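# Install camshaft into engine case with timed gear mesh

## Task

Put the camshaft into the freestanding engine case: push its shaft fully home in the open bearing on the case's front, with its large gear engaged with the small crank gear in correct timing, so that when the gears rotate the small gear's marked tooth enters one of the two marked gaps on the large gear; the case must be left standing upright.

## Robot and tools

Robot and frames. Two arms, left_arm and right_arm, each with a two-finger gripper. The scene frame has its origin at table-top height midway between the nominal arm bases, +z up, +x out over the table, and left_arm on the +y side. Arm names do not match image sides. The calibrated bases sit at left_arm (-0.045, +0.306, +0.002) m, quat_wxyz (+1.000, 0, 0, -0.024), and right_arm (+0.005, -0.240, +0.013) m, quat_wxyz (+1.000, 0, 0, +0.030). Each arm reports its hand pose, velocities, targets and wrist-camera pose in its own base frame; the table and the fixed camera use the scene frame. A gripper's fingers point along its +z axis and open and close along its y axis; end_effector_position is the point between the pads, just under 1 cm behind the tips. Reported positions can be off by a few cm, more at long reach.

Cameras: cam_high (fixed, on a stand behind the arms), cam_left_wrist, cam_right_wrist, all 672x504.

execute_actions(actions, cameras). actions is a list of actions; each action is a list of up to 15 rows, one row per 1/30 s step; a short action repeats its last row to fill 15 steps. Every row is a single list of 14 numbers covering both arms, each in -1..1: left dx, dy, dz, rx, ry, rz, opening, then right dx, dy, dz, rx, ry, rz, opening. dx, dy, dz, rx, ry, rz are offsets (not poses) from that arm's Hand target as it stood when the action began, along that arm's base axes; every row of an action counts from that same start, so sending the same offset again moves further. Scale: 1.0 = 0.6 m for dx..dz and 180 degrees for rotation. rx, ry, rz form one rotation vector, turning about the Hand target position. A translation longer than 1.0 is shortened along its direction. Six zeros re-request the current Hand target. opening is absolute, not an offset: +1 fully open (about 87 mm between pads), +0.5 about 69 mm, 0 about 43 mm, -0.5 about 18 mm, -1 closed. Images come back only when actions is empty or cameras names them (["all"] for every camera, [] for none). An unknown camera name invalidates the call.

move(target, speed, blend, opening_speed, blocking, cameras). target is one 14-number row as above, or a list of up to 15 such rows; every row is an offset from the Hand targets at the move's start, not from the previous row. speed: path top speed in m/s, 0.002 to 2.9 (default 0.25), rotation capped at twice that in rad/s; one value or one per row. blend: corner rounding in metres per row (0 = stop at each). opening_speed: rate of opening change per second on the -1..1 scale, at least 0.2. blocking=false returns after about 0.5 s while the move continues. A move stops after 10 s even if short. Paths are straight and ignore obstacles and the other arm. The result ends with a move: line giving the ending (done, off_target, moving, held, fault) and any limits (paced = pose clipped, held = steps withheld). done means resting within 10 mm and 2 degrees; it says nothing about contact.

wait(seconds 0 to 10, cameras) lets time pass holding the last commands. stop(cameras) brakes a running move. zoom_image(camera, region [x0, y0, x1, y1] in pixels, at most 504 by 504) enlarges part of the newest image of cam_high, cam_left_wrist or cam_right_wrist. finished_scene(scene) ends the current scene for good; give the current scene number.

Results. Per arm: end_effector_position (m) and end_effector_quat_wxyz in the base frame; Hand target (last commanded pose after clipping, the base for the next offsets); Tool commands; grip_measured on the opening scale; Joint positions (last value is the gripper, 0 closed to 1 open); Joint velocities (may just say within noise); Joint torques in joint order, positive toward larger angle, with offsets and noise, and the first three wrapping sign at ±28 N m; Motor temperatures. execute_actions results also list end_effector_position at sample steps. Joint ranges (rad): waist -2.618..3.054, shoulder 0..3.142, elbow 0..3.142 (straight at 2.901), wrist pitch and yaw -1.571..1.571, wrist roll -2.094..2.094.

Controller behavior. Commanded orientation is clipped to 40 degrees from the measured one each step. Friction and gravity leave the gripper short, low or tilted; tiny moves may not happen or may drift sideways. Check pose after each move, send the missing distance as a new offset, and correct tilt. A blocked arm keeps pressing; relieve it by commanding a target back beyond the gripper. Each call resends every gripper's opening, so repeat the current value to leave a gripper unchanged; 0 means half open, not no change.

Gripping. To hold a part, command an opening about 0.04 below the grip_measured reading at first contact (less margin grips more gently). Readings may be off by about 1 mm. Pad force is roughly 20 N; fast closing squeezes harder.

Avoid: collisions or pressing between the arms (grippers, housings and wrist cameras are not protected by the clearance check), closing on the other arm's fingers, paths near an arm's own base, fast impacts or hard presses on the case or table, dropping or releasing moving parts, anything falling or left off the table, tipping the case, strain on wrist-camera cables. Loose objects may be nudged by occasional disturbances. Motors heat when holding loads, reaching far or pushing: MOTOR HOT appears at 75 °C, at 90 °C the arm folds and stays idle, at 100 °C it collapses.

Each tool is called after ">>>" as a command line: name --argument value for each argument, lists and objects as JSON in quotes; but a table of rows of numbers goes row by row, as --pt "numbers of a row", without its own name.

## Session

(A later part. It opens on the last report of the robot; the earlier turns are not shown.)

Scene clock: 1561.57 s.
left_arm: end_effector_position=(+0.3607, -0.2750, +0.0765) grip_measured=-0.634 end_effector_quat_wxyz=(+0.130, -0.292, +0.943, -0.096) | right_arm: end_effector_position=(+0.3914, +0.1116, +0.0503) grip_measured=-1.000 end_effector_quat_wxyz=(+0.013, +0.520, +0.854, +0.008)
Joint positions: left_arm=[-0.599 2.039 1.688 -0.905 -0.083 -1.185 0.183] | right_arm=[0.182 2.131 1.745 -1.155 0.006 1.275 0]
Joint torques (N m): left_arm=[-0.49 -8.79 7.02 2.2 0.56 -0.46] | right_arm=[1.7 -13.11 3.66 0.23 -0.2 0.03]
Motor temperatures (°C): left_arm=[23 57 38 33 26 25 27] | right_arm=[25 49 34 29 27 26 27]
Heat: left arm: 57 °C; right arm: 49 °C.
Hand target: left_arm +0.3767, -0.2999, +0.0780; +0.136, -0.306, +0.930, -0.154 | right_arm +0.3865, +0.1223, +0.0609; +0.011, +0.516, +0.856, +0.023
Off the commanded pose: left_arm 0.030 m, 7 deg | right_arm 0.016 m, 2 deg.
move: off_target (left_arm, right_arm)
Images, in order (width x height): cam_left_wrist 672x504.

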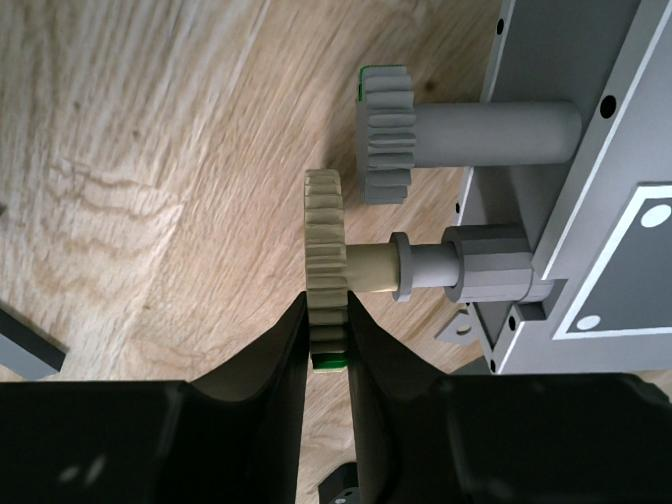

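>>> move --pt "-0.006 0.003 0.002 0.034 0.016 0 -0.85 0 0 0 0 0 0 -1" --pt "0.004 0.001 0.004 0.022 0.027 0 -0.85 0 0 0 0 0 0 -1" --pt "-0.005 -0.002 0.002 0.036 0.016 0 -0.85 0 0 0 0 0 0 -1" --pt "0.005 -0.004 0.004 0.022 0.027 0 -0.85 0 0 0 0 0 0 -1" --pt "-0.004 -0.006 0.002 0.036 0.016 0 -0.85 0 0 0 0 0 0 -1" --pt "0.006 -0.008 0.004 0.022 0.027 0 -0.85 0 0 0 0 0 0 -1" --pt "0.0 -0.008 0.002 0.03 0.023 0 -0.85 0 0 0 0 0 0 -1" --speed 0.07 --cameras '["cam_left_wrist","cam_high"]'

Scene clock: 1579.87 s.
left_arm: end_effector_position=(+0.3646, -0.2814, +0.0826) grip_measured=-0.629 end_effector_quat_wxyz=(+0.113, -0.291, +0.948, -0.062) | right_arm: end_effector_position=(+0.3937, +0.1074, +0.0494) grip_measured=-1.000 end_effector_quat_wxyz=(+0.024, +0.520, +0.854, +0.000)
Joint positions: left_arm=[-0.612 2.145 1.89 -1.079 -0.101 -1.195 0.186] | right_arm=[0.182 2.131 1.745 -1.149 0.032 1.276 0]
Joint torques (N m): left_arm=[-1.5 -8.21 8.91 1.63 0.27 -0.49] | right_arm=[1.72 -13.07 3.73 0.17 -0.48 0.02]
Heat: left arm: 53 °C; right arm: 50 °C.
Hand target: left_arm +0.3767, -0.3048, +0.0792; +0.117, -0.304, +0.940, -0.099 | right_arm +0.3865, +0.1223, +0.0609; +0.011, +0.516, +0.856, +0.023
Off the commanded pose: left_arm 0.026 m, 5 deg | right_arm 0.020 m, 3 deg.
move: off_target (left_arm, right_arm)
Images, in order (width x height): cam_high 672x504, cam_left_wrist 672x504.

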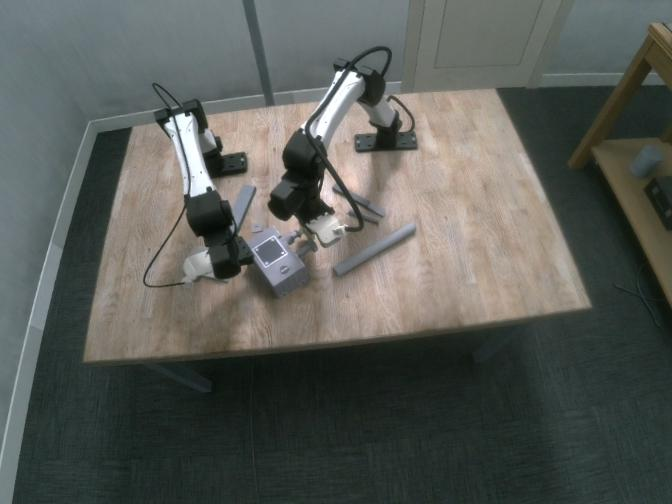

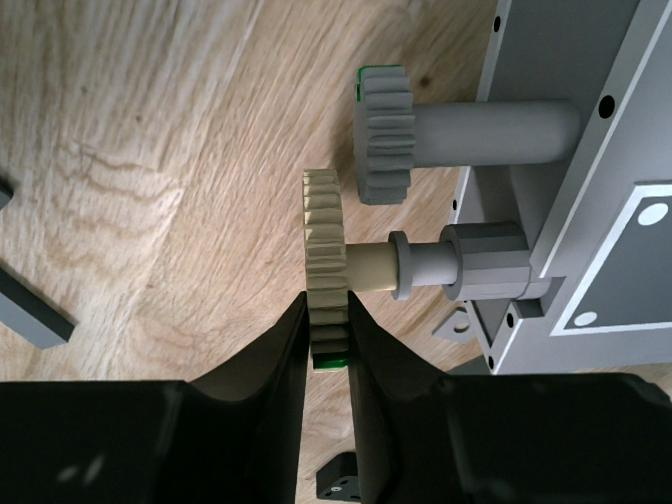

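>>> move --pt "0.012 0.004 0.004 -0.008 0.013 0 -0.85 0 0 0 0 0 0 -1" --pt "0.0 -0.008 0.004 0.008 -0.012 0 -0.85 0 0 0 0 0 0 -1" --pt "0.013 0.0 0.004 -0.008 0.013 0 -0.85 0 0 0 0 0 0 -1" --pt "0.001 -0.012 0.006 0.008 -0.012 0 -0.85 0 0 0 0 0 0 -1" --pt "0.014 -0.004 0.0 -0.008 0.013 0 -0.85 0 0 0 0 0 0 -1" --pt "0.002 -0.014 0.004 0.008 -0.012 0 -0.85 0 0 0 0 0 0 -1" --pt "0.008 -0.007 0.002 0 0 0 -0.85 0 0 0 0 0 0 -1" --speed 0.09 --cameras '["cam_left_wrist","cam_right_wrist"]'

Scene clock: 1597.70 s.
left_arm: end_effector_position=(+0.3657, -0.2837, +0.0814) grip_measured=-0.639 end_effector_quat_wxyz=(+0.112, -0.292, +0.949, -0.043) | right_arm: end_effector_position=(+0.3937, +0.1073, +0.0494) grip_measured=-1.000 end_effector_quat_wxyz=(+0.024, +0.520, +0.854, +0.000)
Joint positions: left_arm=[-0.624 2.189 1.962 -1.138 -0.126 -1.208 0.181] | right_arm=[0.182 2.131 1.745 -1.149 0.033 1.276 0]
Joint torques (N m): left_arm=[-0.47 -9.48 7.62 1.87 0.53 -0.34] | right_arm=[1.7 -13.05 3.74 0.17 -0.49 0.02]
Heat: left arm: 53 °C; right arm: 51 °C.
Hand target: left_arm +0.3813, -0.3090, +0.0803; +0.117, -0.304, +0.940, -0.099 | right_arm +0.3865, +0.1223, +0.0609; +0.011, +0.516, +0.856, +0.023
Off the commanded pose: left_arm 0.030 m, 7 deg | right_arm 0.020 m, 3 deg.
move: off_target (left_arm, right_arm)
Images, in order (width x height): cam_left_wrist 672x504, cam_right_wrist 672x504.

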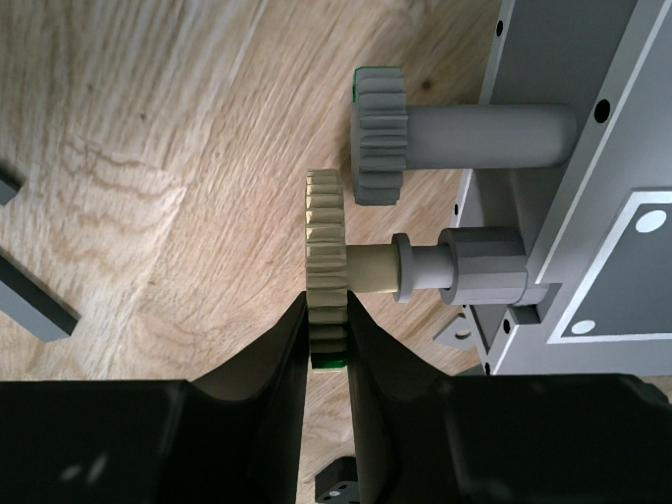

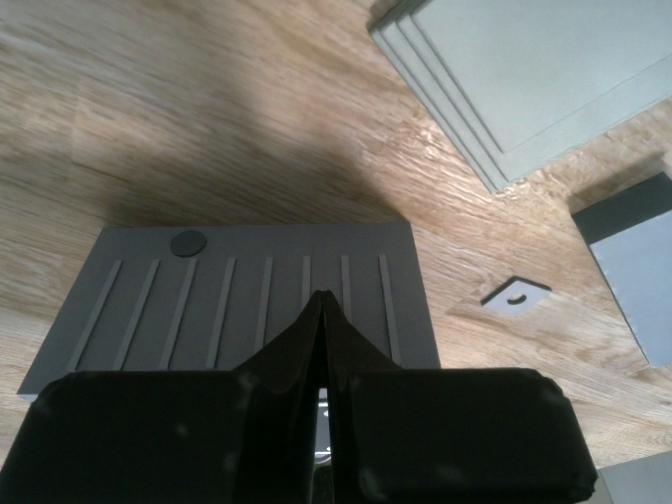

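>>> move --pt "0.004 -0.004 0.004 -0.026 0.0 0 -0.85 0 0 0 0 0 0 -1" --pt "-0.004 -0.008 0.004 -0.01 -0.025 0 -0.85 0 0 0 0 0 0 -1" --pt "0.005 -0.006 0.004 -0.028 0.0 0 -0.85 0 0 0 0 0 0 -1" --pt "-0.003 -0.01 0.006 -0.012 -0.025 0 -0.85 0 0 0 0 0 0 -1" --pt "0.006 -0.008 0.0 -0.028 0.0 0 -0.85 0 0 0 0 0 0 -1" --pt "-0.001 -0.012 0.004 -0.012 -0.025 0 -0.85 0 0 0 0 0 0 -1" --pt "0.004 -0.009 0.002 -0.02 -0.014 0 -0.85 0 0 0 0 0 0 -1" --speed 0.09 --cameras '["cam_left_wrist"]'

>>> zoom_image --camera "cam_left_wrist" --region '[270, 70, 470, 390]'

Scene clock: 1612.60 s.
left_arm: end_effector_position=(+0.3651, -0.2841, +0.0821) grip_measured=-0.626 end_effector_quat_wxyz=(+0.123, -0.292, +0.946, -0.069) | right_arm: end_effector_position=(+0.3940, +0.1082, +0.0495) grip_measured=-1.000 end_effector_quat_wxyz=(+0.023, +0.520, +0.854, +0.002)
Joint positions: left_arm=[-0.62 2.127 1.857 -1.04 -0.112 -1.204 0.187] | right_arm=[0.182 2.131 1.745 -1.147 0.028 1.276 0]
Joint torques (N m): left_arm=[-0.5 -8.79 7.72 2.2 0.68 -0.43] | right_arm=[1.7 -13.04 3.71 0.16 -0.42 0.02]
Heat: left arm: 53 °C; right arm: 52 °C.
Hand target: left_arm +0.3838, -0.3144, +0.0817; +0.128, -0.306, +0.934, -0.135 | right_arm +0.3865, +0.1223, +0.0609; +0.011, +0.516, +0.856, +0.023
Off the commanded pose: left_arm 0.036 m, 8 deg | right_arm 0.020 m, 3 deg.
move: off_target (left_arm, right_arm)
Images, in order (width x height): cam_left_wrist 672x504.

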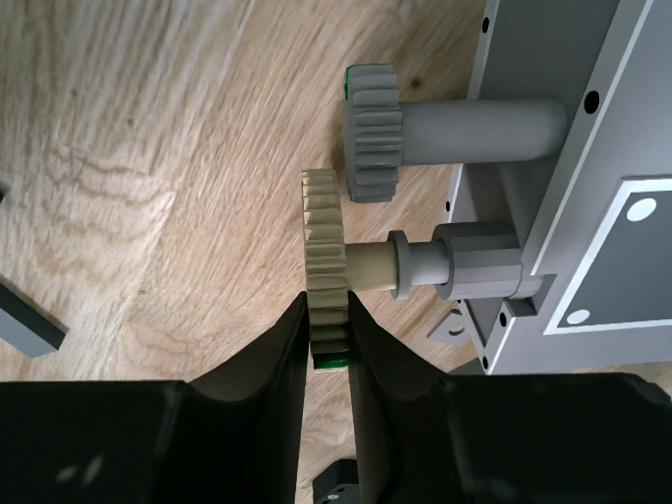

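Scaled by 1.575 from the camera's 672x504 image, which has a finer 960x720 frame.

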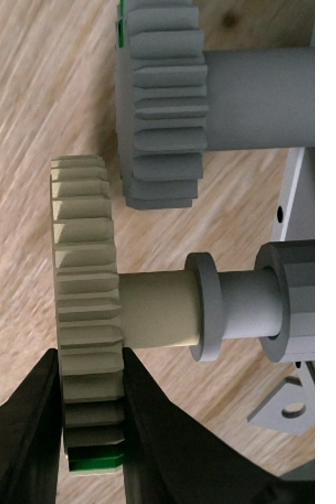

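>>> move --pt "0.006 -0.002 0.004 -0.010 0.009 0 -0.85 0 0 0 0 0 0 -1" --pt "-0.002 -0.006 0.004 0.004 -0.015 0 -0.85 0 0 0 0 0 0 -1" --pt "0.007 -0.004 0.004 -0.012 0.009 0 -0.85 0 0 0 0 0 0 -1" --pt "-0.001 -0.008 0.006 0.002 -0.015 0 -0.85 0 0 0 0 0 0 -1" --pt "0.008 -0.006 0.0 -0.012 0.009 0 -0.85 0 0 0 0 0 0 -1" --pt "0.001 -0.010 0.004 0.002 -0.015 0 -0.85 0 0 0 0 0 0 -1" --pt "0.005 -0.008 0.002 -0.004 -0.003 0 -0.85 0 0 0 0 0 0 -1" --speed 0.09 --cameras '["cam_left_wrist"]'

>>> zoom_image --camera "cam_left_wrist" --region '[270, 70, 470, 390]'

Scene clock: 1627.10 s.
left_arm: end_effector_position=(+0.3656, -0.2847, +0.0824) grip_measured=-0.624 end_effector_quat_wxyz=(+0.124, -0.291, +0.946, -0.070) | right_arm: end_effector_position=(+0.3941, +0.1081, +0.0495) grip_measured=-1.000 end_effector_quat_wxyz=(+0.023, +0.520, +0.854, +0.002)
Joint positions: left_arm=[-0.62 2.127 1.857 -1.037 -0.11 -1.202 0.188] | right_arm=[0.182 2.131 1.745 -1.147 0.028 1.276 0]
Joint torques (N m): left_arm=[-0.79 -8.44 8.53 2.29 0.71 -0.49] | right_arm=[1.7 -13.04 3.73 0.16 -0.44 0.02]
Motor temperatures (°C): left_arm=[23 53 39 39 26 25 27] | right_arm=[25 52 34 29 27 26 27]
Heat: left arm: 53 °C; right arm: 52 °C.
Hand target: left_arm +0.3869, -0.3192, +0.0829; +0.131, -0.306, +0.932, -0.143 | right_arm +0.3865, +0.1223, +0.0609; +0.011, +0.516, +0.856, +0.023
Off the commanded pose: left_arm 0.040 m, 9 deg | right_arm 0.020 m, 3 deg.
move: off_target (left_arm, right_arm)
Images, in order (width x height): cam_left_wrist 672x504.

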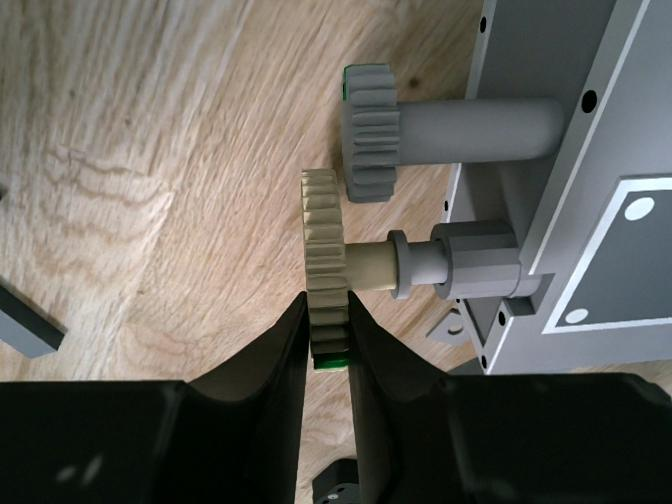

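Scaled by 1.575 from the camera's 672x504 image, which has a finer 960x720 frame.

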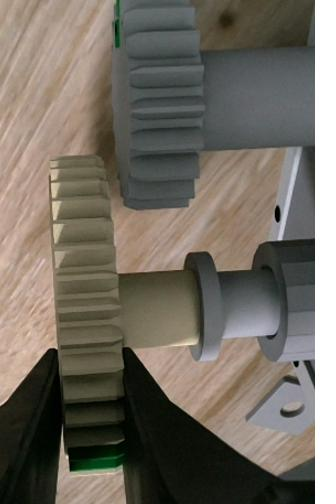

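>>> move --pt "0.008 0.003 0.004 -0.012 0.018 0 -0.85 0 0 0 0 0 0 -1" --pt "0.004 -0.007 0.002 0.0 0.0 0 -0.85 0 0 0 0 0 0 -1" --pt "0.012 0.0 0.004 -0.018 0.025 0 -0.85 0 0 0 0 0 0 -1" --pt "0.004 -0.01 0.002 -0.004 0.006 0 -0.85 0 0 0 0 0 0 -1" --pt "0.014 -0.002 0.004 -0.022 0.032 0 -0.85 0 0 0 0 0 0 -1" --pt "0.006 -0.010 0.004 -0.008 0.012 0 -0.85 0 0 0 0 0 0 -1" --speed 0.09 --cameras '["cam_left_wrist"]'

>>> zoom_image --camera "cam_left_wrist" --region '[270, 70, 470, 390]'

Scene clock: 1641.70 s.
left_arm: end_effector_position=(+0.3677, -0.2852, +0.0817) grip_measured=-0.626 end_effector_quat_wxyz=(+0.078, -0.298, +0.949, -0.073) | right_arm: end_effector_position=(+0.3951, +0.1074, +0.0493) grip_measured=-1.000 end_effector_quat_wxyz=(+0.026, +0.520, +0.854, +0.001)
Joint positions: left_arm=[-0.588 2.194 1.962 -1.126 -0.03 -1.193 0.187] | right_arm=[0.182 2.131 1.745 -1.143 0.033 1.276 0]
Joint torques (N m): left_arm=[-2.92 -10.48 6.71 2.49 0.38 -0.64] | right_arm=[1.68 -13.05 3.77 0.14 -0.49 0.02]
Heat: left arm: 52 °C; right arm: 52 °C.
Hand target: left_arm +0.3904, -0.3253, +0.0852; +0.109, -0.310, +0.933, -0.149 | right_arm +0.3865, +0.1223, +0.0609; +0.011, +0.516, +0.856, +0.023
Off the commanded pose: left_arm 0.046 m, 10 deg | right_arm 0.021 m, 3 deg.
move: off_target (left_arm, right_arm)
Images, in order (width x height): cam_left_wrist 672x504.

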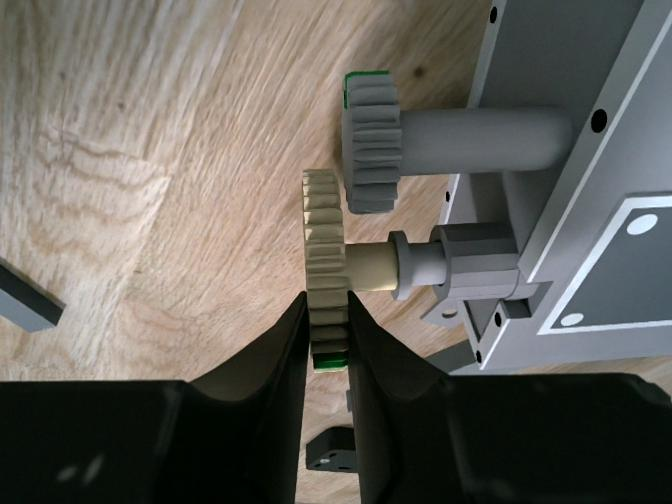

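Scaled by 1.575 from the camera's 672x504 image, which has a finer 960x720 frame.

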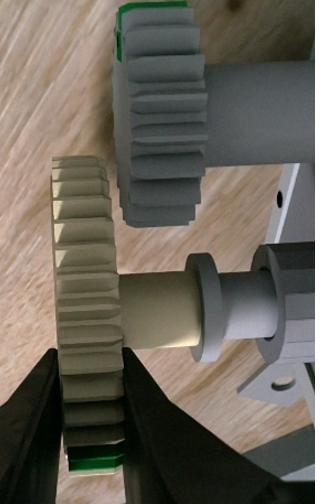

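>>> move --pt "0.0 -0.002 0.004 0.008 -0.012 0 -0.85 0 0 0 0 0 0 -1" --pt "0.0 0.0 0.002 0.014 -0.02 0 -0.85 0 0 0 0 0 0 -1" --pt "-0.002 -0.003 0.004 0.014 -0.02 0 -0.85 0 0 0 0 0 0 -1" --pt "0.0 0.0 0.0 0.018 -0.026 0 -0.85 0 0 0 0 0 0 -1" --speed 0.07 --cameras '["cam_left_wrist"]'

>>> zoom_image --camera "cam_left_wrist" --region '[270, 70, 470, 390]'

Scene clock: 1653.07 s.
left_arm: end_effector_position=(+0.3663, -0.2875, +0.0824) grip_measured=-0.631 end_effector_quat_wxyz=(+0.121, -0.293, +0.947, -0.059) | right_arm: end_effector_position=(+0.3951, +0.1074, +0.0493) grip_measured=-1.000 end_effector_quat_wxyz=(+0.026, +0.520, +0.854, +0.001)
Joint positions: left_arm=[-0.628 2.161 1.916 -1.085 -0.122 -1.214 0.185] | right_arm=[0.182 2.131 1.745 -1.143 0.033 1.276 0]
Joint torques (N m): left_arm=[-2.5 -10.55 5.79 2.69 0.19 -0.43] | right_arm=[1.72 -13.07 3.77 0.14 -0.5 0.02]
Heat: left arm: 54 °C; right arm: 52 °C.
Hand target: left_arm +0.3904, -0.3252, +0.0852; +0.156, -0.300, +0.931, -0.135 | right_arm +0.3865, +0.1223, +0.0609; +0.011, +0.516, +0.856, +0.023
Off the commanded pose: left_arm 0.045 m, 10 deg | right_arm 0.021 m, 3 deg.
move: off_target (left_arm, right_arm)
Images, in order (width x height): cam_left_wrist 672x504.

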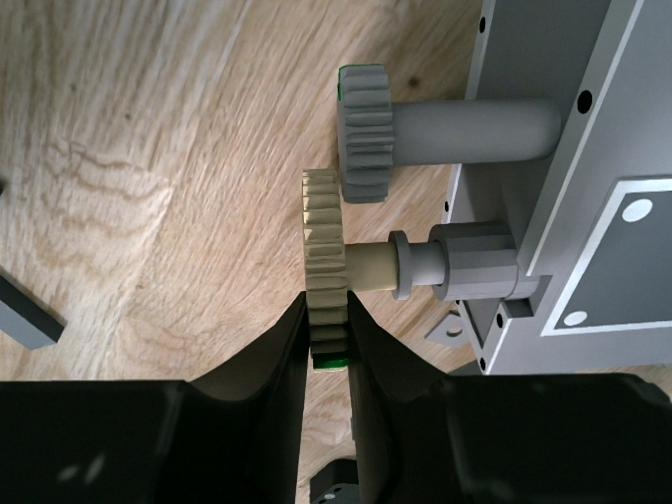

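Scaled by 1.575 from the camera's 672x504 image, which has a finer 960x720 frame.

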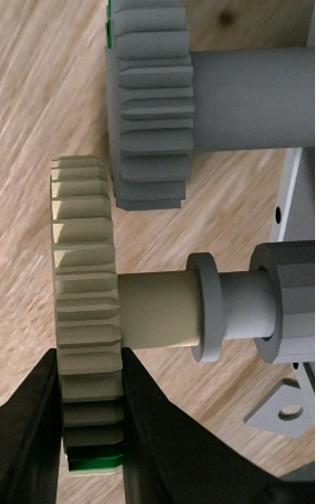

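>>> move --pt "0.006 -0.002 0.003 -0.008 0.006 0 -0.85 0 0 0 0 0 0 -1" --pt "-0.002 -0.005 0.003 0.002 -0.008 0 -0.85 0 0 0 0 0 0 -1" --pt "0.006 -0.004 0.003 -0.01 0.006 0 -0.85 0 0 0 0 0 0 -1" --pt "-0.002 -0.007 0.003 0.002 -0.008 0 -0.85 0 0 0 0 0 0 -1" --pt "0.007 -0.006 0.0 -0.01 0.006 0 -0.85 0 0 0 0 0 0 -1" --pt "0.0 -0.009 0.003 0.002 -0.008 0 -0.85 0 0 0 0 0 0 -1" --pt "0.004 -0.007 0.002 -0.003 -0.002 0 -0.85 0 0 0 0 0 0 -1" --speed 0.09 --cameras '["cam_left_wrist"]'

>>> zoom_image --camera "cam_left_wrist" --region '[270, 70, 470, 390]'

Scene clock: 1662.87 s.
left_arm: end_effector_position=(+0.3660, -0.2888, +0.0828) grip_measured=-0.629 end_effector_quat_wxyz=(+0.137, -0.292, +0.945, -0.055) | right_arm: end_effector_position=(+0.3951, +0.1074, +0.0493) grip_measured=-1.000 end_effector_quat_wxyz=(+0.026, +0.520, +0.854, +0.001)
Joint positions: left_arm=[-0.644 2.149 1.898 -1.067 -0.156 -1.223 0.186] | right_arm=[0.182 2.131 1.745 -1.143 0.033 1.276 0]
Joint torques (N m): left_arm=[-1.24 -9.21 8.34 2.6 0.57 -0.36] | right_arm=[1.69 -13.05 3.77 0.15 -0.49 0.01]
Motor temperatures (°C): left_arm=[23 55 38 43 26 25 27] | right_arm=[25 53 34 28 27 26 27]
Heat: left arm: 55 °C; right arm: 53 °C.
Hand target: left_arm +0.3929, -0.3293, +0.0864; +0.157, -0.301, +0.930, -0.140 | right_arm +0.3865, +0.1223, +0.0609; +0.011, +0.516, +0.856, +0.023
Off the commanded pose: left_arm 0.049 m, 10 deg | right_arm 0.021 m, 3 deg.
move: off_target (left_arm, right_arm)
Images, in order (width x height): cam_left_wrist 672x504.

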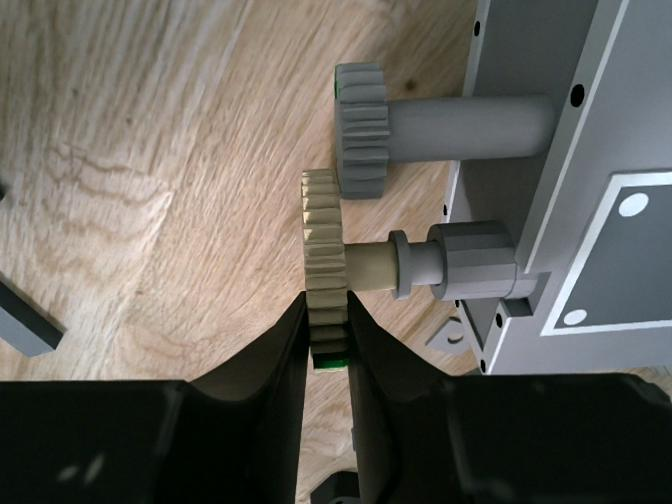

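Scaled by 1.575 from the camera's 672x504 image, which has a finer 960x720 frame.

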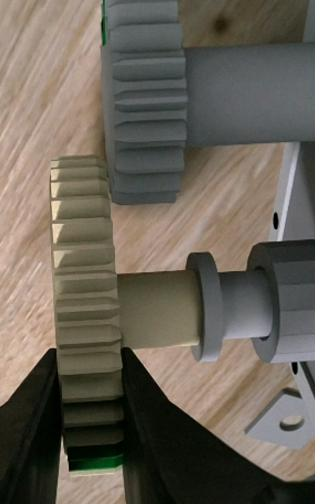

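>>> move --pt "0.006 0.0 0.003 -0.012 0.018 0 -0.85 0 0 0 0 0 0 -1" --pt "0.004 -0.003 0.003 -0.016 0.024 0 -0.85 0 0 0 0 0 0 -1" --pt "0.006 0.002 0.0 -0.02 0.030 0 -0.85 0 0 0 0 0 0 -1" --pt "0.003 -0.004 0.003 -0.02 0.030 0 -0.85 0 0 0 0 0 0 -1" --speed 0.06 --cameras '["cam_left_wrist"]'

>>> zoom_image --camera "cam_left_wrist" --region '[270, 70, 470, 390]'

Scene clock: 1673.80 s.
left_arm: end_effector_position=(+0.3681, -0.2876, +0.0830) grip_measured=-0.627 end_effector_quat_wxyz=(+0.094, -0.297, +0.948, -0.069) | right_arm: end_effector_position=(+0.3951, +0.1074, +0.0493) grip_measured=-1.000 end_effector_quat_wxyz=(+0.026, +0.520, +0.854, +0.001)
Joint positions: left_arm=[-0.604 2.186 1.955 -1.114 -0.063 -1.205 0.187] | right_arm=[0.182 2.131 1.745 -1.143 0.033 1.276 0]
Joint torques (N m): left_arm=[-1.4 -8.23 11.25 2.26 0.87 -0.56] | right_arm=[1.72 -13.05 3.75 0.14 -0.5 0.02]
Heat: left arm: 54 °C; right arm: 53 °C.
Hand target: left_arm +0.3947, -0.3317, +0.0881; +0.104, -0.312, +0.932, -0.155 | right_arm +0.3865, +0.1223, +0.0609; +0.011, +0.516, +0.856, +0.023
Off the commanded pose: left_arm 0.052 m, 10 deg | right_arm 0.021 m, 3 deg.
move: off_target (left_arm, right_arm)
Images, in order (width x height): cam_left_wrist 672x504.

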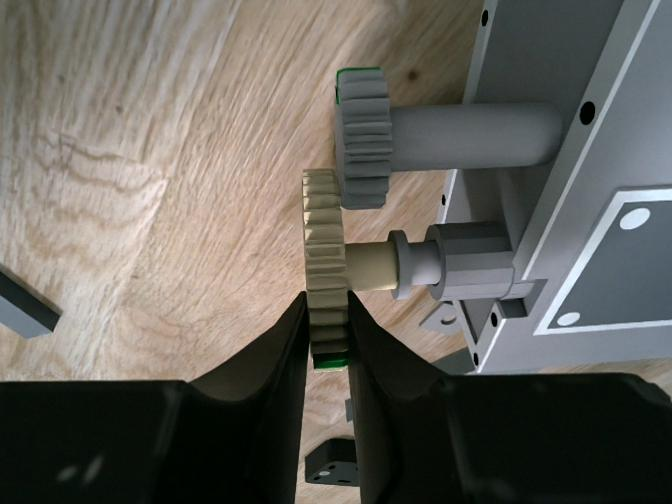

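Scaled by 1.575 from the camera's 672x504 image, which has a finer 960x720 frame.

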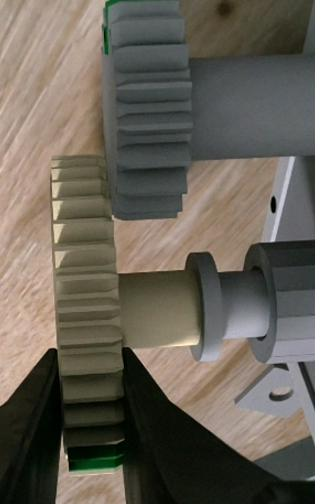

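>>> move --pt "0.006 -0.002 0.003 -0.01 0.006 0 -0.85 0 0 0 0 0 0 -1" --pt "-0.002 -0.005 0.003 0.006 -0.008 0 -0.85 0 0 0 0 0 0 -1" --pt "0.006 -0.004 0.003 -0.01 0.006 0 -0.85 0 0 0 0 0 0 -1" --pt "-0.002 -0.007 0.003 0.006 -0.008 0 -0.85 0 0 0 0 0 0 -1" --pt "0.007 -0.006 0.0 -0.01 0.006 0 -0.85 0 0 0 0 0 0 -1" --pt "0.0 -0.009 0.003 0.006 -0.008 0 -0.85 0 0 0 0 0 0 -1" --pt "0.004 -0.007 0.002 -0.002 -0.001 0 -0.85 0 0 0 0 0 0 -1" --speed 0.09 --cameras '["cam_left_wrist"]'

>>> zoom_image --camera "cam_left_wrist" --region '[270, 70, 470, 390]'

Scene clock: 1706.47 s.
left_arm: end_effector_position=(+0.3683, -0.2889, +0.0826) grip_measured=-0.632 end_effector_quat_wxyz=(+0.092, -0.297, +0.948, -0.062) | right_arm: end_effector_position=(+0.3951, +0.1074, +0.0493) grip_measured=-1.000 end_effector_quat_wxyz=(+0.026, +0.520, +0.854, +0.001)
Joint positions: left_arm=[-0.608 2.207 1.991 -1.144 -0.069 -1.209 0.184] | right_arm=[0.182 2.131 1.745 -1.143 0.033 1.276 0]
Joint torques (N m): left_arm=[-1.25 -8.88 10.77 2.4 0.97 -0.55] | right_arm=[1.69 -13.04 3.74 0.14 -0.5 0.02]
Motor temperatures (°C): left_arm=[23 50 41 45 27 26 27] | right_arm=[25 53 34 28 27 26 27]
Heat: left arm: 50 °C; right arm: 53 °C.
Hand target: left_arm +0.3970, -0.3359, +0.0894; +0.104, -0.312, +0.931, -0.158 | right_arm +0.3865, +0.1223, +0.0609; +0.011, +0.516, +0.856, +0.023
Off the commanded pose: left_arm 0.056 m, 11 deg | right_arm 0.021 m, 3 deg.
move: off_target (left_arm, right_arm)
Images, in order (width x height): cam_left_wrist 672x504.

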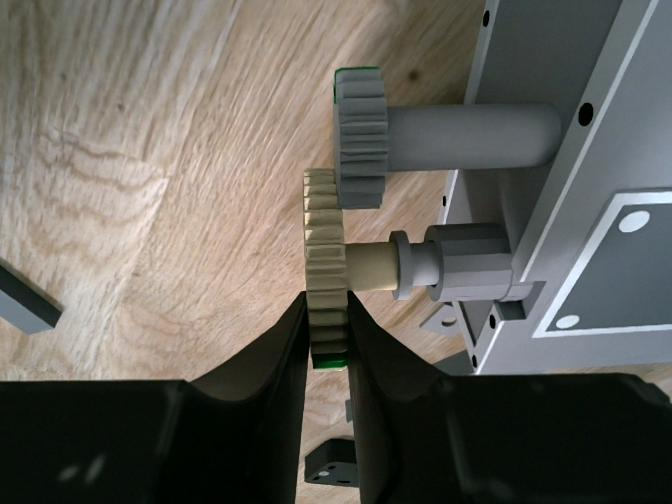

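Scaled by 1.575 from the camera's 672x504 image, which has a finer 960x720 frame.

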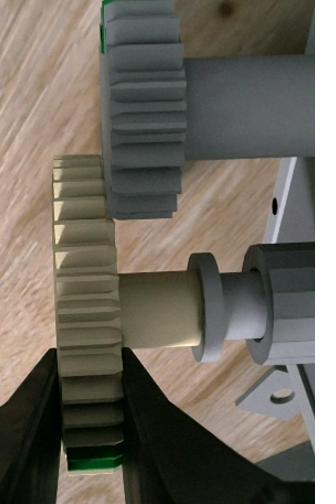

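>>> move --pt "0.009 0.002 0.004 -0.020 0.024 0 -0.85 0 0 0 0 0 0 -1" --pt "-0.005 -0.008 0.004 0.012 -0.022 0 -0.85 0 0 0 0 0 0 -1" --pt "0.009 -0.001 0.004 -0.022 0.022 0 -0.85 0 0 0 0 0 0 -1" --pt "-0.005 -0.011 0.004 0.010 -0.024 0 -0.85 0 0 0 0 0 0 -1" --pt "0.009 -0.003 0.0 -0.022 0.022 0 -0.85 0 0 0 0 0 0 -1" --pt "-0.003 -0.012 0.004 0.010 -0.024 0 -0.85 0 0 0 0 0 0 -1" --pt "0.004 -0.007 0.002 -0.006 -0.004 0 -0.85 0 0 0 0 0 0 -1" --speed 0.1 --cameras '["cam_left_wrist"]'

>>> zoom_image --camera "cam_left_wrist" --region '[270, 70, 470, 390]'

Scene clock: 1725.53 s.
left_arm: end_effector_position=(+0.3720, -0.2972, +0.0838) grip_measured=-0.624 end_effector_quat_wxyz=(+0.095, -0.301, +0.946, -0.075) | right_arm: end_effector_position=(+0.3956, +0.1071, +0.0492) grip_measured=-1.000 end_effector_quat_wxyz=(+0.028, +0.520, +0.854, +0.001)
Joint positions: left_arm=[-0.614 2.213 2 -1.122 -0.061 -1.224 0.188] | right_arm=[0.182 2.131 1.745 -1.142 0.036 1.276 0]
Joint torques (N m): left_arm=[-0.85 -9.37 9.63 2.47 0.95 -0.45] | right_arm=[1.72 -13.05 3.77 0.13 -0.51 0.02]
Heat: left arm: 52 °C; right arm: 54 °C.
Hand target: left_arm +0.3994, -0.3403, +0.0907; +0.107, -0.312, +0.929, -0.169 | right_arm +0.3865, +0.1223, +0.0609; +0.011, +0.516, +0.856, +0.023
Off the commanded pose: left_arm 0.051 m, 11 deg | right_arm 0.021 m, 3 deg.
move: off_target (left_arm, right_arm)
Images, in order (width x height): cam_left_wrist 672x504.

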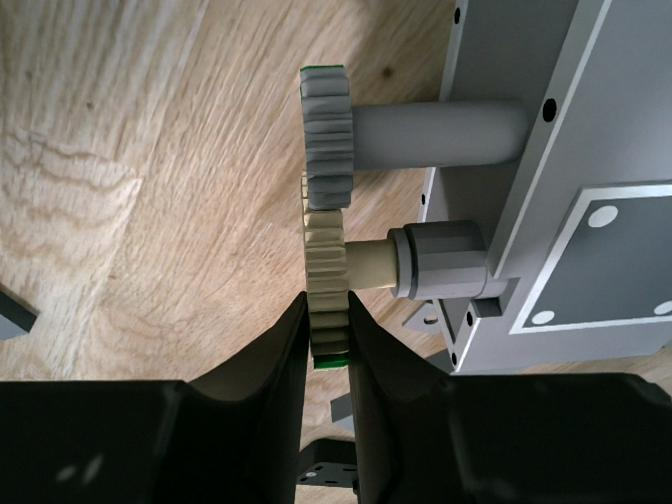

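Scaled by 1.575 from the camera's 672x504 image, which has a finer 960x720 frame.

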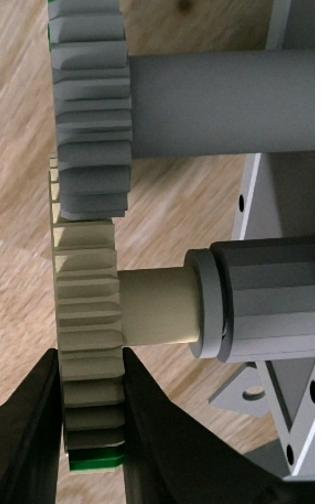

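>>> move --pt "0.006 0.001 0.004 -0.014 0.014 0 -0.85 0 0 0 0 0 0 -1" --pt "-0.004 -0.005 0.004 0.008 -0.014 0 -0.85 0 0 0 0 0 0 -1" --pt "0.006 -0.001 0.0 -0.014 0.014 0 -0.85 0 0 0 0 0 0 -1" --pt "-0.003 -0.008 0.004 0.008 -0.014 0 -0.85 0 0 0 0 0 0 -1" --pt "0.002 -0.004 0.002 -0.003 -0.002 0 -0.85 0 0 0 0 0 0 -1" --speed 0.1 --cameras '["cam_left_wrist"]'

>>> zoom_image --camera "cam_left_wrist" --region '[270, 70, 470, 390]'

Scene clock: 1735.60 s.
left_arm: end_effector_position=(+0.3728, -0.2979, +0.0832) grip_measured=-0.623 end_effector_quat_wxyz=(+0.090, -0.302, +0.946, -0.076) | right_arm: end_effector_position=(+0.3956, +0.1071, +0.0492) grip_measured=-1.000 end_effector_quat_wxyz=(+0.028, +0.520, +0.854, +0.001)
Joint positions: left_arm=[-0.61 2.224 2.015 -1.131 -0.05 -1.224 0.188] | right_arm=[0.182 2.131 1.745 -1.142 0.036 1.276 0]
Joint torques (N m): left_arm=[-1.31 -10.21 8.62 2.61 0.87 -0.48] | right_arm=[1.69 -13.04 3.74 0.13 -0.52 0.02]
Heat: left arm: 52 °C; right arm: 54 °C.
Hand target: left_arm +0.4007, -0.3425, +0.0918; +0.109, -0.312, +0.928, -0.174 | right_arm +0.3865, +0.1223, +0.0609; +0.011, +0.516, +0.856, +0.023
Off the commanded pose: left_arm 0.053 m, 12 deg | right_arm 0.021 m, 3 deg.
move: off_target (left_arm, right_arm)
Images, in order (width x height): cam_left_wrist 672x504.

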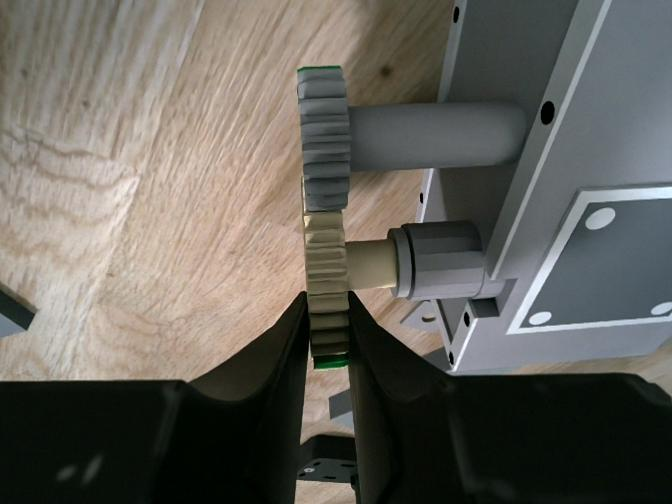

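Scaled by 1.575 from the camera's 672x504 image, which has a finer 960x720 frame.

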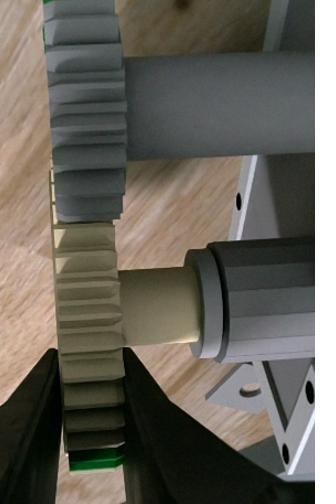

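>>> move --pt "-0.020 0.035 -0.006 0.02 0.013 0 -0.85 0.006 -0.010 0 0 0 0 -1" --pt "-0.038 0.060 -0.012 0.035 0.024 0 -0.85 0.015 -0.028 0 0 0 0 -1" --speed 0.08 --cameras '["cam_left_wrist"]'

>>> zoom_image --camera "cam_left_wrist" --region '[270, 70, 470, 390]'

Scene clock: 1744.33 s.
left_arm: end_effector_position=(+0.3720, -0.2964, +0.0826) grip_measured=-0.619 end_effector_quat_wxyz=(+0.089, -0.302, +0.946, -0.080) | right_arm: end_effector_position=(+0.3932, +0.1053, +0.0509) grip_measured=-1.000 end_effector_quat_wxyz=(+0.010, +0.516, +0.856, +0.014)
Joint positions: left_arm=[-0.607 2.212 1.991 -1.115 -0.044 -1.219 0.19] | right_arm=[0.161 2.131 1.745 -1.15 -0.009 1.246 0]
Joint torques (N m): left_arm=[-0.02 -11.69 5.16 1.51 0.32 -0.29] | right_arm=[-0.32 -10.96 6.38 0.09 -0.07 -0.08]
Heat: left arm: 54 °C; right arm: 54 °C.
Hand target: left_arm +0.3779, -0.3065, +0.0846; +0.091, -0.312, +0.939, -0.111 | right_arm +0.3955, +0.1055, +0.0609; +0.011, +0.516, +0.856, +0.023
Off the commanded pose: left_arm 0.012 m, 4 deg | right_arm 0.010 m, 1 deg.
move: off_target (left_arm)
Images, in order (width x height): cam_left_wrist 672x504.

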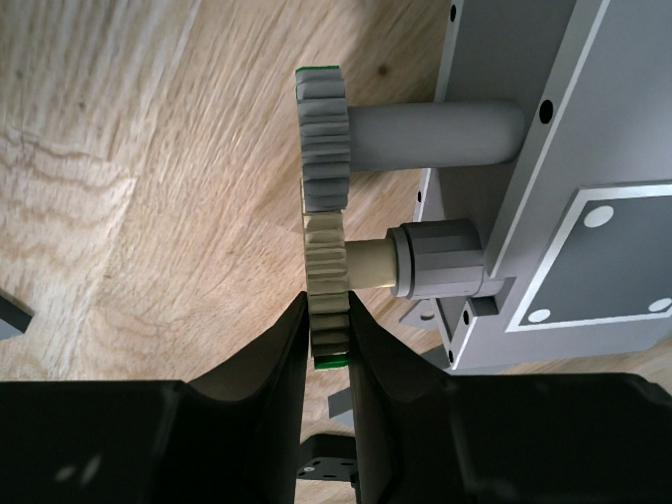

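Scaled by 1.575 from the camera's 672x504 image, which has a finer 960x720 frame.

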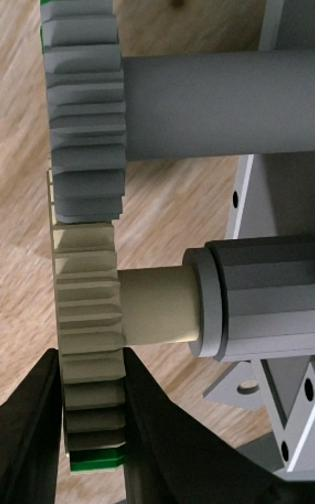

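>>> move --pt "-0.008 0.012 -0.002 0.008 0.006 0 -0.85 0.02 -0.04 0 0 0 0 -1" --speed 0.08

>>> move --target '[0,0,0,0,0,0,-0.2,0,0,0,0,0,0,-1]' --opening_speed 0.8 --cameras '["cam_left_wrist"]'

>>> zoom_image --camera "cam_left_wrist" --region '[270, 50, 510, 390]'

Scene clock: 1750.73 s.
left_arm: end_effector_position=(+0.3718, -0.2961, +0.0827) grip_measured=-0.618 end_effector_quat_wxyz=(+0.089, -0.302, +0.946, -0.080) | right_arm: end_effector_position=(+0.4035, +0.0813, +0.0569) grip_measured=-1.000 end_effector_quat_wxyz=(+0.010, +0.517, +0.855, +0.020)
Joint positions: left_arm=[-0.606 2.209 1.987 -1.113 -0.043 -1.218 0.191] | right_arm=[0.097 2.15 1.798 -1.178 -0.019 1.185 0]
Joint torques (N m): left_arm=[0.27 -11.84 4.98 1.2 0.21 -0.25] | right_arm=[-0.03 -9.36 6.93 0.16 0.02 -0.08]
Motor temperatures (°C): left_arm=[23 56 41 45 27 26 27] | right_arm=[25 53 34 28 27 26 27]
Heat: left arm: 56 °C; right arm: 53 °C.
Hand target: left_arm +0.3731, -0.2993, +0.0835; +0.086, -0.312, +0.941, -0.096 | right_arm +0.4075, +0.0816, +0.0610; +0.011, +0.516, +0.856, +0.023
Off the commanded pose: left_arm 0.004 m, 2 deg | right_arm 0.006 m, 0 deg.
move: done

Scene clock: 1751.77 s.
left_arm: end_effector_position=(+0.3753, -0.3007, +0.0805) grip_measured=-0.200 end_effector_quat_wxyz=(+0.090, -0.305, +0.944, -0.092) | right_arm: end_effector_position=(+0.4033, +0.0813, +0.0569) grip_measured=-1.000 end_effector_quat_wxyz=(+0.010, +0.517, +0.856, +0.019)
Joint positions: left_arm=[-0.605 2.209 1.973 -1.077 -0.031 -1.226 0.4] | right_arm=[0.097 2.15 1.798 -1.179 -0.019 1.185 0]
Joint torques (N m): left_arm=[0.14 -12 6.11 0.89 0.08 -0.17] | right_arm=[-0.06 -9.35 6.93 0.14 0.01 -0.1]
Motor temperatures (°C): left_arm=[23 56 41 45 27 26 27] | right_arm=[25 53 34 28 27 26 27]
Heat: left arm: 56 °C; right arm: 53 °C.
Hand target: left_arm +0.3730, -0.2994, +0.0835; +0.086, -0.312, +0.941, -0.096 | right_arm +0.4075, +0.0815, +0.0610; +0.011, +0.516, +0.856, +0.023
Off the commanded pose: left_arm 0.004 m, 1 deg | right_arm 0.006 m, 1 deg.
move: done
Images, in order (width x height): cam_left_wrist 672x504.

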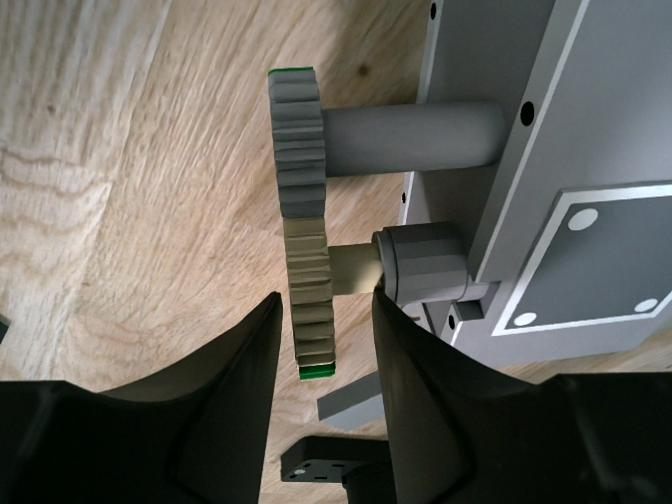

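Scaled by 1.482 from the camera's 672x504 image, which has a finer 960x720 frame.

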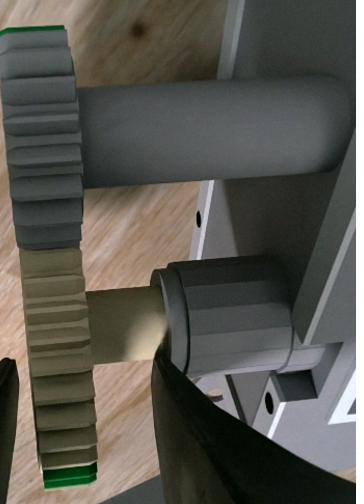

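>>> move --pt "0 0 0.05 0 0 0 -0.2 0.02 -0.04 0 0 0 0 -1" --pt "0 0 0.12 0 0 0 -0.2 0.02 -0.04 0.05 0 0 0 -1" --pt "-0.017 0.0168 0.246 0.003 0.028 0 -0.2 0.02 -0.04 0.05 0 0 0 -1" --speed '[0.06,0.12,0.2]' --cameras '["cam_left_wrist"]'

Scene clock: 1762.00 s.
left_arm: end_effector_position=(+0.3785, -0.2985, +0.2125) grip_measured=-0.200 end_effector_quat_wxyz=(+0.105, -0.315, +0.930, -0.155) | right_arm: end_effector_position=(+0.4166, +0.0578, +0.0875) grip_measured=-1.000 end_effector_quat_wxyz=(+0.011, +0.517, +0.856, +0.020)
Joint positions: left_arm=[-0.576 2.243 2.537 -1.488 0.026 -1.235 0.4] | right_arm=[0.039 2.196 1.991 -1.327 -0.022 1.127 0]
Joint torques (N m): left_arm=[-0.01 -13.31 8.58 0.38 0.14 -0.14] | right_arm=[-0.08 -9.69 6.78 0.15 0.02 -0.09]
Motor temperatures (°C): left_arm=[23 55 40 42 27 25 27] | right_arm=[25 50 35 28 27 26 27]
Heat: left arm: 55 °C; right arm: 50 °C.
Hand target: left_arm +0.3628, -0.2892, +0.2309; +0.046, -0.315, +0.945, -0.078 | right_arm +0.4195, +0.0575, +0.0908; +0.011, +0.516, +0.856, +0.023
Off the commanded pose: left_arm 0.026 m, 11 deg | right_arm 0.004 m, 0 deg.
joint sent to its limit (left arm) — joint 4 (wrist pitch), lower limit. The joint targets are off in orientation, not in position.
move: off_target (left_arm)
Images, in order (width x height): cam_left_wrist 672x504.

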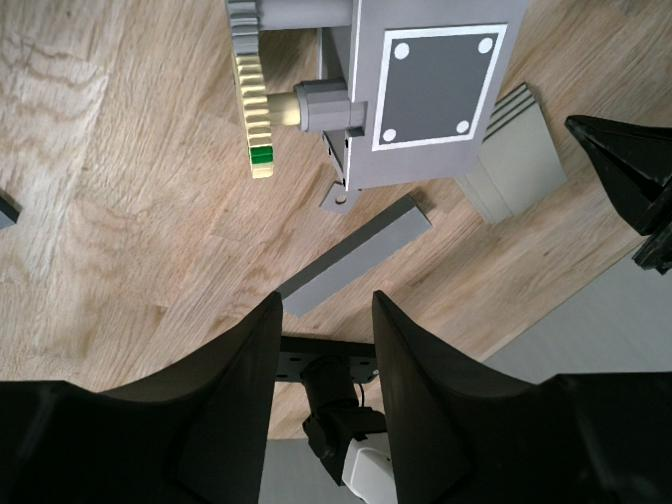

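>>> move --pt "-0.088 0.17 -0.02 -0.0265 -0.2565 -0.177 -0.2 0 0 0 0 0 0 -1" --pt "-0.063 0.124 -0.238 -0.0531 -0.513 -0.3537 0.5 0 0 0 0 0 0 -1" --speed 0.3 --cameras '["cam_left_wrist"]'

Scene clock: 1773.60 s.
left_arm: end_effector_position=(+0.3271, -0.2156, +0.0883) grip_measured=+0.500 end_effector_quat_wxyz=(+0.608, +0.317, +0.642, -0.343) | right_arm: end_effector_position=(+0.4166, +0.0578, +0.0875) grip_measured=-1.000 end_effector_quat_wxyz=(+0.011, +0.517, +0.856, +0.020)
Joint positions: left_arm=[-0.296 1.782 0.344 1.406 0.676 -0.035 0.75] | right_arm=[0.039 2.196 1.991 -1.327 -0.022 1.127 0]
Joint torques (N m): left_arm=[0.32 -4.07 3.95 2.5 0.25 -0.11] | right_arm=[-0.08 -9.69 6.79 0.15 0.02 -0.1]
Heat: left arm: 54 °C; right arm: 48 °C.
Hand target: left_arm +0.3250, -0.2150, +0.0881; +0.611, +0.319, +0.636, -0.347 | right_arm +0.4195, +0.0575, +0.0908; +0.011, +0.516, +0.856, +0.023
Off the commanded pose: left_arm 0.002 m, 1 deg | right_arm 0.004 m, 0 deg.
move: done
Images, in order (width x height): cam_left_wrist 672x504.

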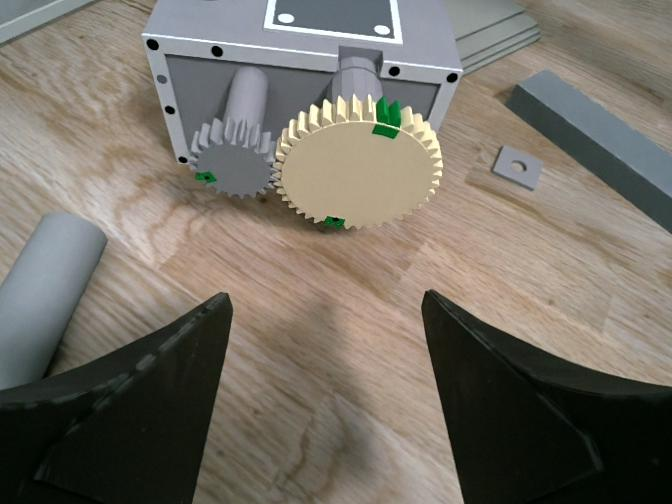

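>>> zoom_image --camera "cam_left_wrist" --region '[180, 80, 450, 240]'

>>> zoom_image --camera "cam_left_wrist" --region '[180, 110, 290, 200]'

>>> zoom_image --camera "cam_left_wrist" --region '[262, 140, 352, 240]'

>>> zoom_image --camera "cam_left_wrist" --region '[250, 140, 300, 200]'

>>> zoom_image --camera "cam_left_wrist" --region '[268, 85, 408, 185]'

Scaled by 1.867 from the camera's 672x504 image, which has a finer 960x720 frame.

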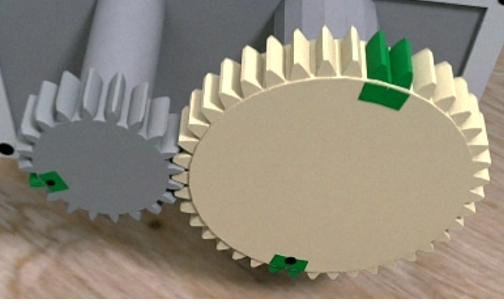

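Scaled by 4.582 from the camera's 672x504 image, which has a finer 960x720 frame.

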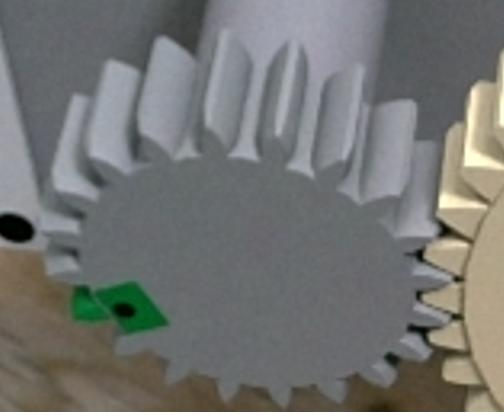

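Scaled by 5.040 from the camera's 672x504 image, which has a finer 960x720 frame.

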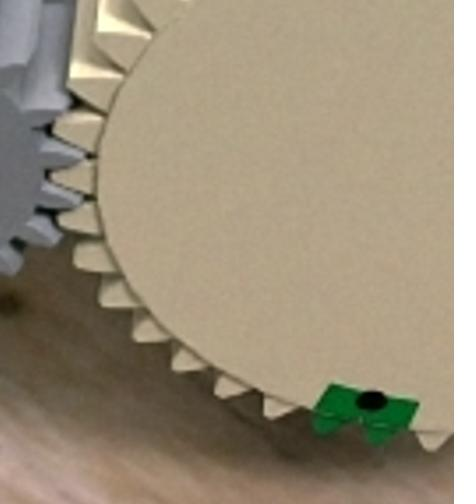

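Scaled by 8.400 from the camera's 672x504 image, which has a finer 960x720 frame.

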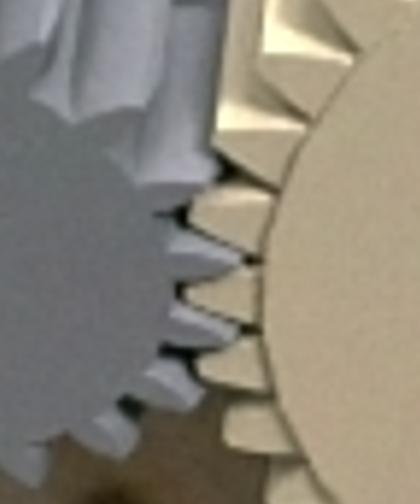

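Scaled by 3.600 from the camera's 672x504 image, which has a finer 960x720 frame.

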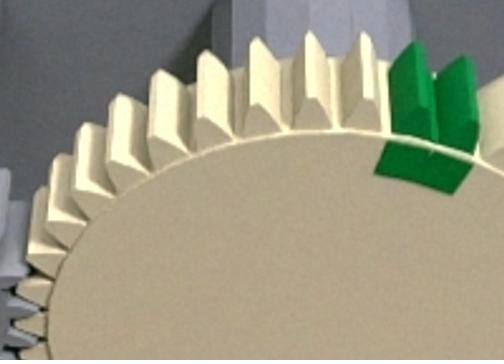

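>>> zoom_image --camera "cam_left_wrist" --region '[320, 40, 400, 110]'

Scaled by 6.300 from the camera's 672x504 image, which has a finer 960x720 frame.

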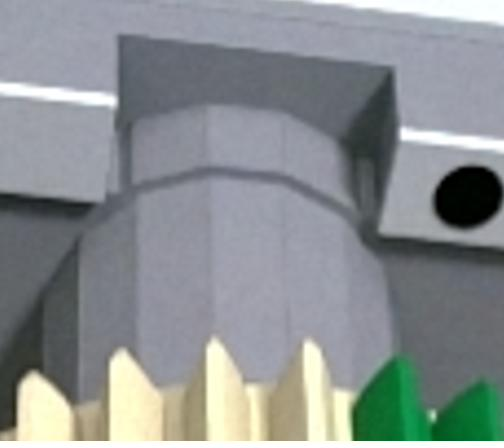

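>>> move --pt "-0.025 0.046 0.203 0.0265 0.2565 0.177 0.5 0 0 0 0 0 0 -1" --pt "0.063 -0.124 0.21 0.0531 0.513 0.3537 0.0 0 0 0 0 0 0 -1" --pt "0.063 -0.124 0.105 0.0531 0.513 0.3537 0.0 0 0 0 0 0 0 -1" --speed 0.3 --cameras '["cam_left_wrist"]'

>>> zoom_image --camera "cam_left_wrist" --region '[240, 60, 400, 220]'

Scene clock: 1812.13 s.
left_arm: end_effector_position=(+0.3686, -0.2896, +0.1598) grip_measured=+0.000 end_effector_quat_wxyz=(+0.058, -0.320, +0.941, -0.092) | right_arm: end_effector_position=(+0.4166, +0.0578, +0.0875) grip_measured=-1.000 end_effector_quat_wxyz=(+0.011, +0.517, +0.856, +0.020)
Joint positions: left_arm=[-0.573 2.281 2.413 -1.487 0.023 -1.231 0.5] | right_arm=[0.039 2.196 1.991 -1.327 -0.022 1.127 0]
Joint torques (N m): left_arm=[-0.88 -9.63 6.16 0.64 -0.01 -0.01] | right_arm=[-0.09 -9.66 6.76 0.15 0.02 -0.1]
Motor temperatures (°C): left_arm=[23 45 37 47 26 25 26] | right_arm=[25 45 37 28 27 26 27]
Heat: left arm: 47 °C; right arm: 45 °C.
Hand target: left_arm +0.3628, -0.2895, +0.1513; +0.046, -0.315, +0.945, -0.078 | right_arm +0.4195, +0.0575, +0.0908; +0.011, +0.516, +0.856, +0.023
Off the commanded pose: left_arm 0.010 m, 2 deg | right_arm 0.004 m, 0 deg.
move: done; target 2's new opening was sent with left_arm's hand 0.015 m and 12 deg from that target
Images, in order (width x height): cam_left_wrist 672x504.

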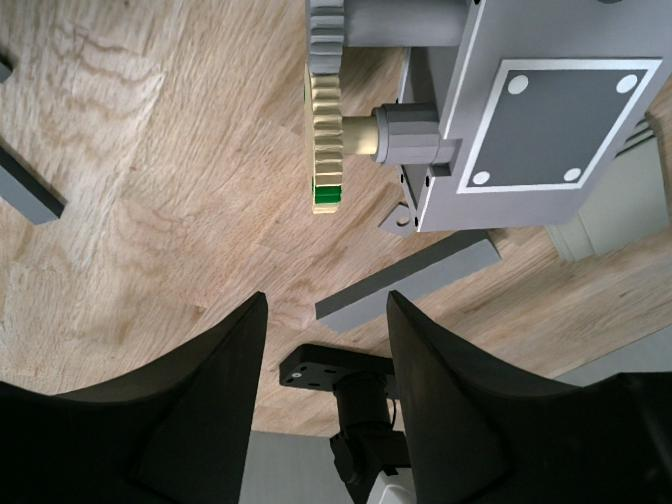

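Scaled by 3.150 from the camera's 672x504 image, which has a finer 960x720 frame.

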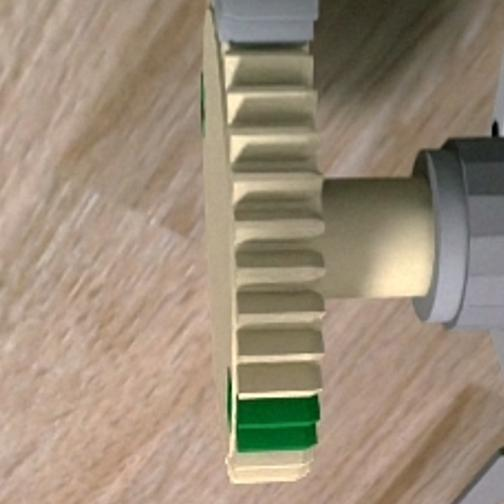

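>>> finished_scene --scene 2

The scene is finished: the task was done.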